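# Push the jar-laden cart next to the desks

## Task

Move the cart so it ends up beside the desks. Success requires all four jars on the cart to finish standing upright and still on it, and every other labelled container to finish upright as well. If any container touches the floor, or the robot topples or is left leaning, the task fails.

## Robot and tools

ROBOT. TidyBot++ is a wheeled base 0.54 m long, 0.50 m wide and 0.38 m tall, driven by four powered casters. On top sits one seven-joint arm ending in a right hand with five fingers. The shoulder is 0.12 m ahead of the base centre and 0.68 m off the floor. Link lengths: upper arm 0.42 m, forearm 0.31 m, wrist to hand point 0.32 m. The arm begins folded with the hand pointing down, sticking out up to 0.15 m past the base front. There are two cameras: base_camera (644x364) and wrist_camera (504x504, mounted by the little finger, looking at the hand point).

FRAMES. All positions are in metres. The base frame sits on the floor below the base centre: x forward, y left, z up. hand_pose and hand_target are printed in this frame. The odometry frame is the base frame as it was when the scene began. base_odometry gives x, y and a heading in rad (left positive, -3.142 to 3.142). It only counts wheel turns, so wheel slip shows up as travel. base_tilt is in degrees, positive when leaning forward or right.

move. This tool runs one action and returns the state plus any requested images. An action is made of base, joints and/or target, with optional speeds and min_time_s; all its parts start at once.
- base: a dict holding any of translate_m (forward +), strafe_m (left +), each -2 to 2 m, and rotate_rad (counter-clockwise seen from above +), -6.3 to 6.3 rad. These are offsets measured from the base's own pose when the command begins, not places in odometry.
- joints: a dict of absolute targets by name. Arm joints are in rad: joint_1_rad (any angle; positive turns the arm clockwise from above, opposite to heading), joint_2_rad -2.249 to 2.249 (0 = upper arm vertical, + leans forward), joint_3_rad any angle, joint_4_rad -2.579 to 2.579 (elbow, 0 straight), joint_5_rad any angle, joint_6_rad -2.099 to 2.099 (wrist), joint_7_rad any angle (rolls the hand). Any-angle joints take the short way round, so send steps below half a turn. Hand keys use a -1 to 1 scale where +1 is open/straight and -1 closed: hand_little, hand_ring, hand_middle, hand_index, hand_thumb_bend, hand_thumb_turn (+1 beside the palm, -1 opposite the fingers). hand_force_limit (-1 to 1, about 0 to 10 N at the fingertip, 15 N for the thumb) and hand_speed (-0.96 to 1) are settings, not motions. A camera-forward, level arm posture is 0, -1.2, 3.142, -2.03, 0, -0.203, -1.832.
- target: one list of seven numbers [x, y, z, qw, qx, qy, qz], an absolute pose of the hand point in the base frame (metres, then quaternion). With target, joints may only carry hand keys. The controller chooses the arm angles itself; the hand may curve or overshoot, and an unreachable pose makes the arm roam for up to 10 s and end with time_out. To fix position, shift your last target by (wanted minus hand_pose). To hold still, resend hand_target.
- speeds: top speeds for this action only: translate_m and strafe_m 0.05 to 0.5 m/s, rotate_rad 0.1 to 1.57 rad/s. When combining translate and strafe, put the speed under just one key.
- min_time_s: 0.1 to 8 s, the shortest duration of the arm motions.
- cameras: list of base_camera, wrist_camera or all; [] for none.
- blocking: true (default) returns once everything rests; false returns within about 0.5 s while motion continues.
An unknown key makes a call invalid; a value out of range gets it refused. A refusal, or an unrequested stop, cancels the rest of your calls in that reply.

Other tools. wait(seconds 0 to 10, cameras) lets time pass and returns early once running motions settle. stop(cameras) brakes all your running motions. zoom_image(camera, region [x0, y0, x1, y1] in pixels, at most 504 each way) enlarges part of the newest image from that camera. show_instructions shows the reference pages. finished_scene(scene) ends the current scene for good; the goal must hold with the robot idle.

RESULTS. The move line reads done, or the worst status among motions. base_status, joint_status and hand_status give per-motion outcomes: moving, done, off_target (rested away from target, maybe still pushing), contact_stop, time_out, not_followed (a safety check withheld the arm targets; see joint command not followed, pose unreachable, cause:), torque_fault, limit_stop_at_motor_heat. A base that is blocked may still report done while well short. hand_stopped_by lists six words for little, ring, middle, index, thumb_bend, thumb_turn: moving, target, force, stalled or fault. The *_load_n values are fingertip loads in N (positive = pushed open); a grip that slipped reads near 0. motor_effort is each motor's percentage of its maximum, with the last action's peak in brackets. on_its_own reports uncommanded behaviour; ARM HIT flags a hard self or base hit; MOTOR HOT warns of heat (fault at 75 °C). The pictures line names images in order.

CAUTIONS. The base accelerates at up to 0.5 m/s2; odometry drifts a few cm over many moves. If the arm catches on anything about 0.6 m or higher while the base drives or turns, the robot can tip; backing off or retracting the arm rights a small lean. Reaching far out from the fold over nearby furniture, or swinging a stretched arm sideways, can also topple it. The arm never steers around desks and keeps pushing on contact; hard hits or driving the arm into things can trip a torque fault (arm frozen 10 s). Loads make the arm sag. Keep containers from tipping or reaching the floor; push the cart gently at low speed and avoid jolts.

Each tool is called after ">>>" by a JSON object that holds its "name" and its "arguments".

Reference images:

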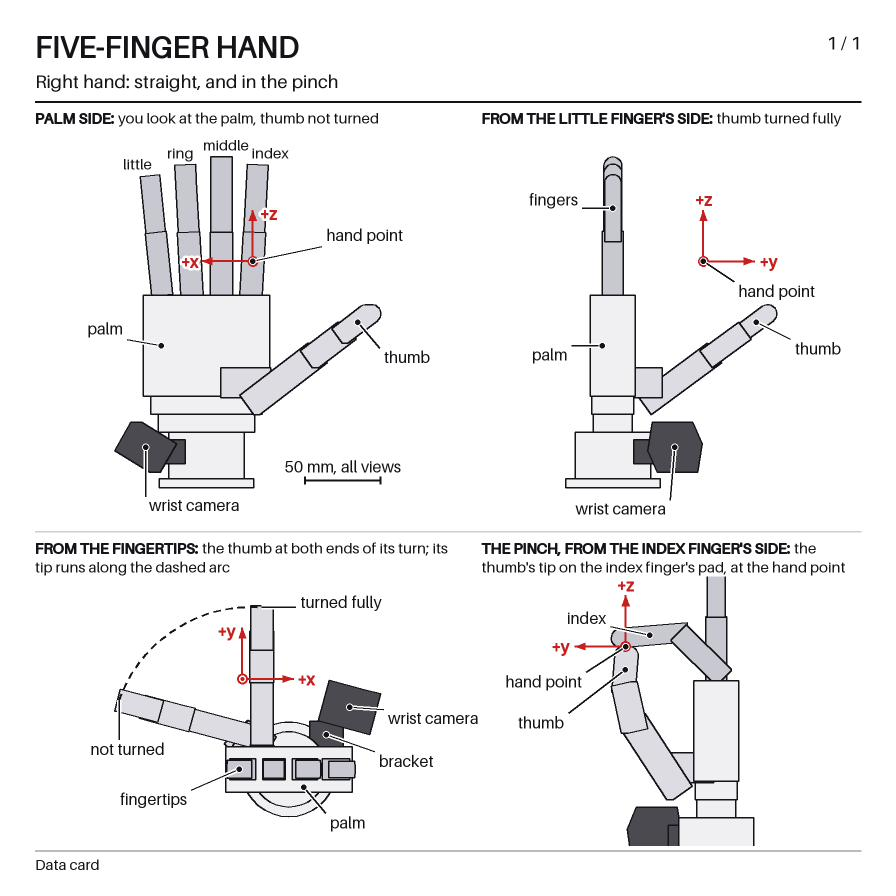

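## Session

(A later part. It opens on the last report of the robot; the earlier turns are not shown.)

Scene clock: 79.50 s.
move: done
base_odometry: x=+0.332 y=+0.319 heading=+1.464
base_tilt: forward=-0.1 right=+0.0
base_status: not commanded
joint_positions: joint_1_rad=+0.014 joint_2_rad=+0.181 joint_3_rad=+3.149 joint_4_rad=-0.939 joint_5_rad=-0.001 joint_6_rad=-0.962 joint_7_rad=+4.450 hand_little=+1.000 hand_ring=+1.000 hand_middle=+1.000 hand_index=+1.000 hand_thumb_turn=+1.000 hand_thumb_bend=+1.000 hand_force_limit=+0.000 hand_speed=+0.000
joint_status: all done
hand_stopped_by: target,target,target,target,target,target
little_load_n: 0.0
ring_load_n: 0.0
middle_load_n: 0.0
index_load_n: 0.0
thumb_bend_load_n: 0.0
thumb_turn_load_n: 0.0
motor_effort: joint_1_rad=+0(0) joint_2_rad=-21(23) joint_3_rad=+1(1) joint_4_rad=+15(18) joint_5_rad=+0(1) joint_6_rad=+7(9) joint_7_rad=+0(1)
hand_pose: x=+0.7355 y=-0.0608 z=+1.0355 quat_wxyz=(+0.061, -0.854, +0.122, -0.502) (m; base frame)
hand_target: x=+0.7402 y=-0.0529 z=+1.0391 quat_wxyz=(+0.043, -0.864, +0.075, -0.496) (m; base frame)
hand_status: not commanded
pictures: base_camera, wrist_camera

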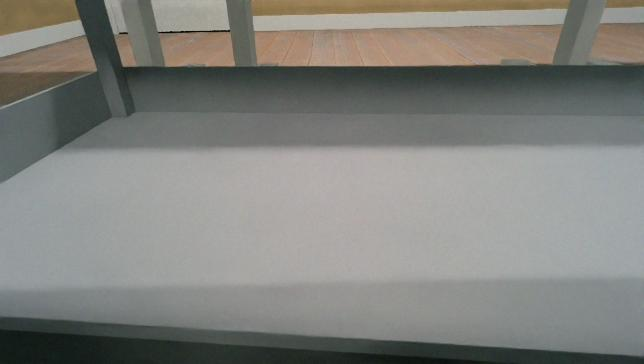

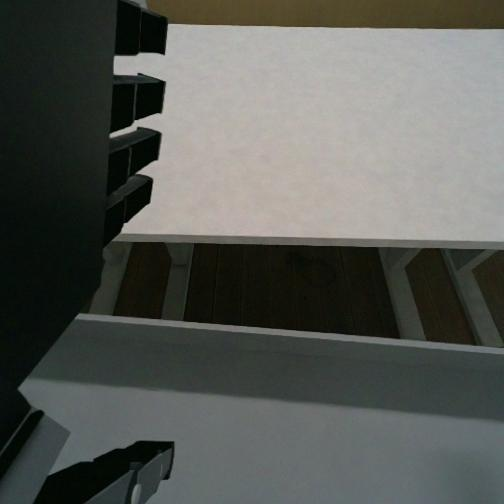

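>>> {"name": "move", "arguments": {"base": {"strafe_m":-0.13,"rotate_rad":-0.008}, "speeds": {"strafe_m":0.2}}}

>>> {"name": "move", "arguments": {"base": {"translate_m":0.16}, "speeds": {"translate_m":0.06}, "cameras": ["all"]}}

Scene clock: 82.43 s.
move: done
base_odometry: x=+0.461 y=+0.305 heading=+1.457
base_tilt: forward=-0.1 right=+0.0
base_status: done
joint_positions: joint_1_rad=+0.010 joint_2_rad=+0.181 joint_3_rad=+3.147 joint_4_rad=-0.938 joint_5_rad=-0.001 joint_6_rad=-0.964 joint_7_rad=+4.450 hand_little=+1.000 hand_ring=+1.000 hand_middle=+1.000 hand_index=+1.000 hand_thumb_turn=+1.000 hand_thumb_bend=+1.000 hand_force_limit=+0.000 hand_speed=+0.000
joint_status: not commanded
hand_stopped_by: target,target,target,target,target,target
little_load_n: 0.0
ring_load_n: 0.0
middle_load_n: 0.0
index_load_n: 0.0
thumb_bend_load_n: 0.5
thumb_turn_load_n: 0.0
motor_effort: joint_1_rad=+0(4) joint_2_rad=-20(21) joint_3_rad=+1(3) joint_4_rad=+16(16) joint_5_rad=+0(1) joint_6_rad=+7(7) joint_7_rad=+0(1)
hand_pose: x=+0.7355 y=-0.0577 z=+1.0357 quat_wxyz=(+0.062, -0.855, +0.119, -0.501) (m; base frame)
hand_target: x=+0.7402 y=-0.0529 z=+1.0391 quat_wxyz=(+0.043, -0.864, +0.075, -0.496) (m; base frame)
hand_status: not commanded
pictures: none

Scene clock: 85.53 s.
move: done
base_odometry: x=+0.480 y=+0.464 heading=+1.456
base_tilt: forward=-0.1 right=+0.0
base_status: done
joint_positions: joint_1_rad=+0.010 joint_2_rad=+0.183 joint_3_rad=+3.147 joint_4_rad=-0.936 joint_5_rad=-0.001 joint_6_rad=-0.965 joint_7_rad=+4.450 hand_little=+1.000 hand_ring=+1.000 hand_middle=+1.000 hand_index=+1.000 hand_thumb_turn=+1.000 hand_thumb_bend=+1.000 hand_force_limit=+0.000 hand_speed=+0.000
joint_status: not commanded
hand_stopped_by: target,target,target,target,target,target
little_load_n: 0.0
ring_load_n: 0.0
middle_load_n: 0.0
index_load_n: 0.0
thumb_bend_load_n: 0.0
thumb_turn_load_n: 0.0
motor_effort: joint_1_rad=+0(1) joint_2_rad=-21(24) joint_3_rad=+0(1) joint_4_rad=+16(17) joint_5_rad=+0(1) joint_6_rad=+7(8) joint_7_rad=+0(1)
hand_pose: x=+0.7361 y=-0.0576 z=+1.0350 quat_wxyz=(+0.062, -0.855, +0.119, -0.501) (m; base frame)
hand_target: x=+0.7402 y=-0.0529 z=+1.0391 quat_wxyz=(+0.043, -0.864, +0.075, -0.496) (m; base frame)
hand_status: not commanded
pictures: base_camera, wrist_camera

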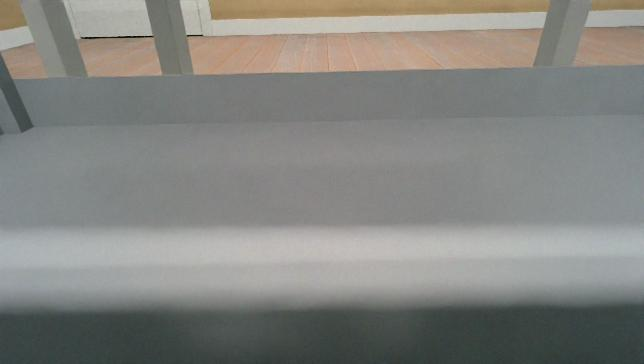

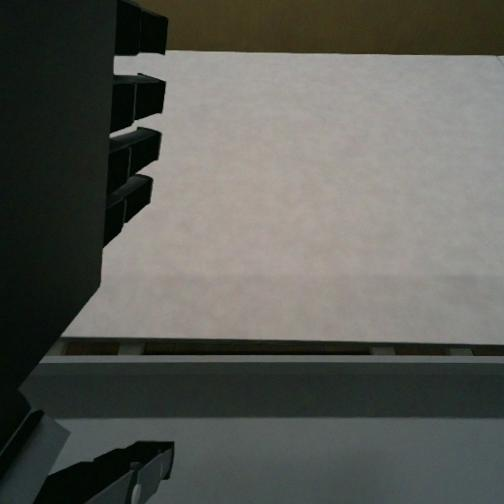

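>>> {"name": "move", "arguments": {"base": {"translate_m":0.03}, "speeds": {"translate_m":0.05}, "cameras": ["wrist_camera"]}}

Scene clock: 87.10 s.
move: done
base_odometry: x=+0.483 y=+0.494 heading=+1.456
base_tilt: forward=-0.1 right=+0.0
base_status: done
joint_positions: joint_1_rad=+0.010 joint_2_rad=+0.185 joint_3_rad=+3.147 joint_4_rad=-0.935 joint_5_rad=-0.001 joint_6_rad=-0.966 joint_7_rad=+4.450 hand_little=+1.000 hand_ring=+1.000 hand_middle=+1.000 hand_index=+1.000 hand_thumb_turn=+1.000 hand_thumb_bend=+1.000 hand_force_limit=+0.000 hand_speed=+0.000
joint_status: not commanded
hand_stopped_by: target,target,target,target,target,target
little_load_n: 0.0
ring_load_n: 0.0
middle_load_n: 0.0
index_load_n: 0.0
thumb_bend_load_n: 0.0
thumb_turn_load_n: 0.0
motor_effort: joint_1_rad=+0(2) joint_2_rad=-22(24) joint_3_rad=+0(1) joint_4_rad=+16(17) joint_5_rad=+0(1) joint_6_rad=+7(8) joint_7_rad=+0(1)
hand_pose: x=+0.7367 y=-0.0576 z=+1.0340 quat_wxyz=(+0.062, -0.856, +0.119, -0.500) (m; base frame)
hand_target: x=+0.7402 y=-0.0529 z=+1.0391 quat_wxyz=(+0.043, -0.864, +0.075, -0.496) (m; base frame)
hand_status: not commanded
pictures: wrist_camera

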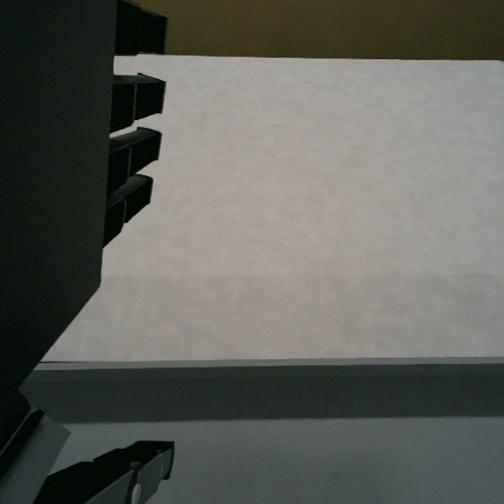

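Parallel and close. Back off and check the jars.

>>> {"name": "move", "arguments": {"base": {"translate_m":-0.4}, "joints": {"joint_1_rad":0.0,"joint_2_rad":-0.5,"joint_4_rad":-1.2,"joint_6_rad":-1.0}, "cameras": ["all"]}}

>>> {"name": "move", "arguments": {"joints": {"joint_1_rad":-0.5}, "cameras": ["wrist_camera"]}}

Scene clock: 89.93 s.
move: done
base_odometry: x=+0.438 y=+0.097 heading=+1.456
base_tilt: forward=-0.1 right=+0.0
base_status: done
joint_positions: joint_1_rad=+0.010 joint_2_rad=-0.506 joint_3_rad=+3.147 joint_4_rad=-1.181 joint_5_rad=-0.001 joint_6_rad=-0.968 joint_7_rad=+4.450 hand_little=+1.000 hand_ring=+1.000 hand_middle=+1.000 hand_index=+1.000 hand_thumb_turn=+1.000 hand_thumb_bend=+1.000 hand_force_limit=+0.000 hand_speed=+0.000
joint_status: all done
hand_stopped_by: target,target,target,target,target,target
little_load_n: 0.0
ring_load_n: 0.0
middle_load_n: 0.0
index_load_n: 0.0
thumb_bend_load_n: 0.0
thumb_turn_load_n: 0.0
motor_effort: joint_1_rad=+0(1) joint_2_rad=+3(26) joint_3_rad=+1(2) joint_4_rad=+11(18) joint_5_rad=+0(1) joint_6_rad=+8(9) joint_7_rad=-1(1)
hand_pose: x=+0.4287 y=-0.0540 z=+1.2271 quat_wxyz=(+0.086, -0.725, +0.101, -0.676) (m; base frame)
hand_target: x=+0.4339 y=-0.0529 z=+1.2096 quat_wxyz=(+0.057, -0.748, +0.065, -0.658) (m; base frame)
hand_status: not commanded
pictures: base_camera, wrist_camera

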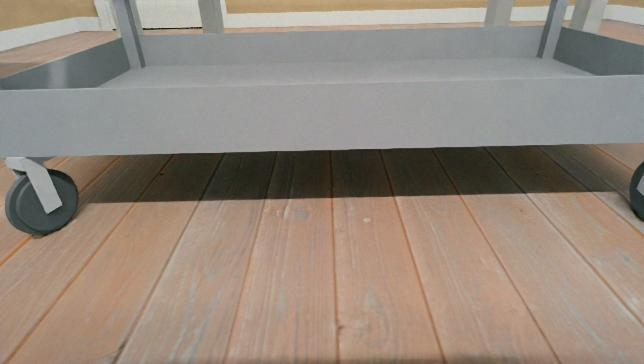

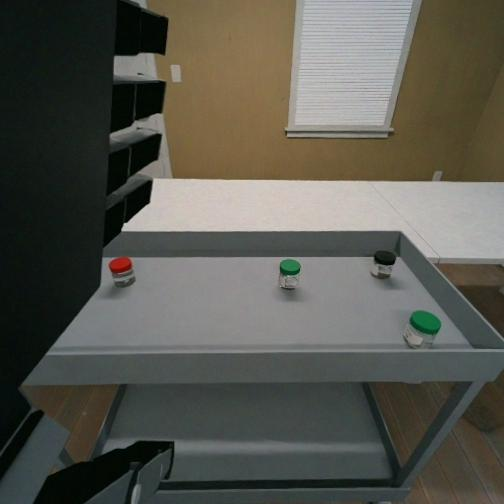

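Scene clock: 91.63 s.
move: done
base_odometry: x=+0.438 y=+0.097 heading=+1.456
base_tilt: forward=-0.1 right=+0.0
base_status: not commanded
joint_positions: joint_1_rad=-0.480 joint_2_rad=-0.506 joint_3_rad=+3.147 joint_4_rad=-1.181 joint_5_rad=-0.001 joint_6_rad=-0.968 joint_7_rad=+4.450 hand_little=+1.000 hand_ring=+1.000 hand_middle=+1.000 hand_index=+1.000 hand_thumb_turn=+1.000 hand_thumb_bend=+1.000 hand_force_limit=+0.000 hand_speed=+0.000
joint_status: all done
hand_stopped_by: target,target,target,target,target,target
little_load_n: 0.0
ring_load_n: 0.0
middle_load_n: 0.0
index_load_n: 0.0
thumb_bend_load_n: 0.0
thumb_turn_load_n: 0.0
motor_effort: joint_1_rad=+0(1) joint_2_rad=+3(4) joint_3_rad=+0(1) joint_4_rad=+13(13) joint_5_rad=+0(1) joint_6_rad=+8(9) joint_7_rad=+0(1)
hand_pose: x=+0.4177 y=+0.0980 z=+1.2271 quat_wxyz=(+0.247, -0.728, -0.077, -0.635) (m; base frame)
hand_target: x=+0.4207 y=+0.1046 z=+1.2096 quat_wxyz=(+0.218, -0.741, -0.122, -0.623) (m; base frame)
hand_status: not commanded
pictures: wrist_camera

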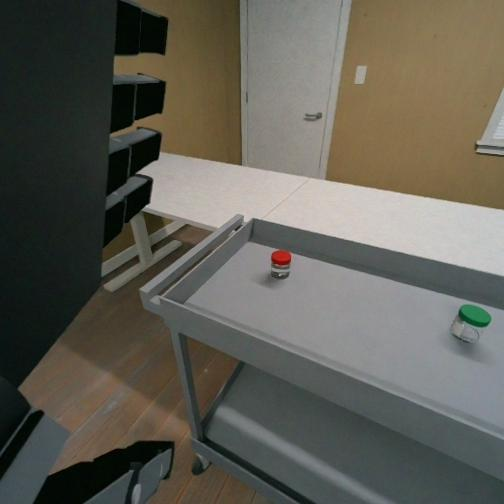

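All four jars are upright, and the cart stands parallel to the desks and close against them.

>>> {"name": "finished_scene", "arguments": {"scene": 3}}

The scene is finished: the task was done.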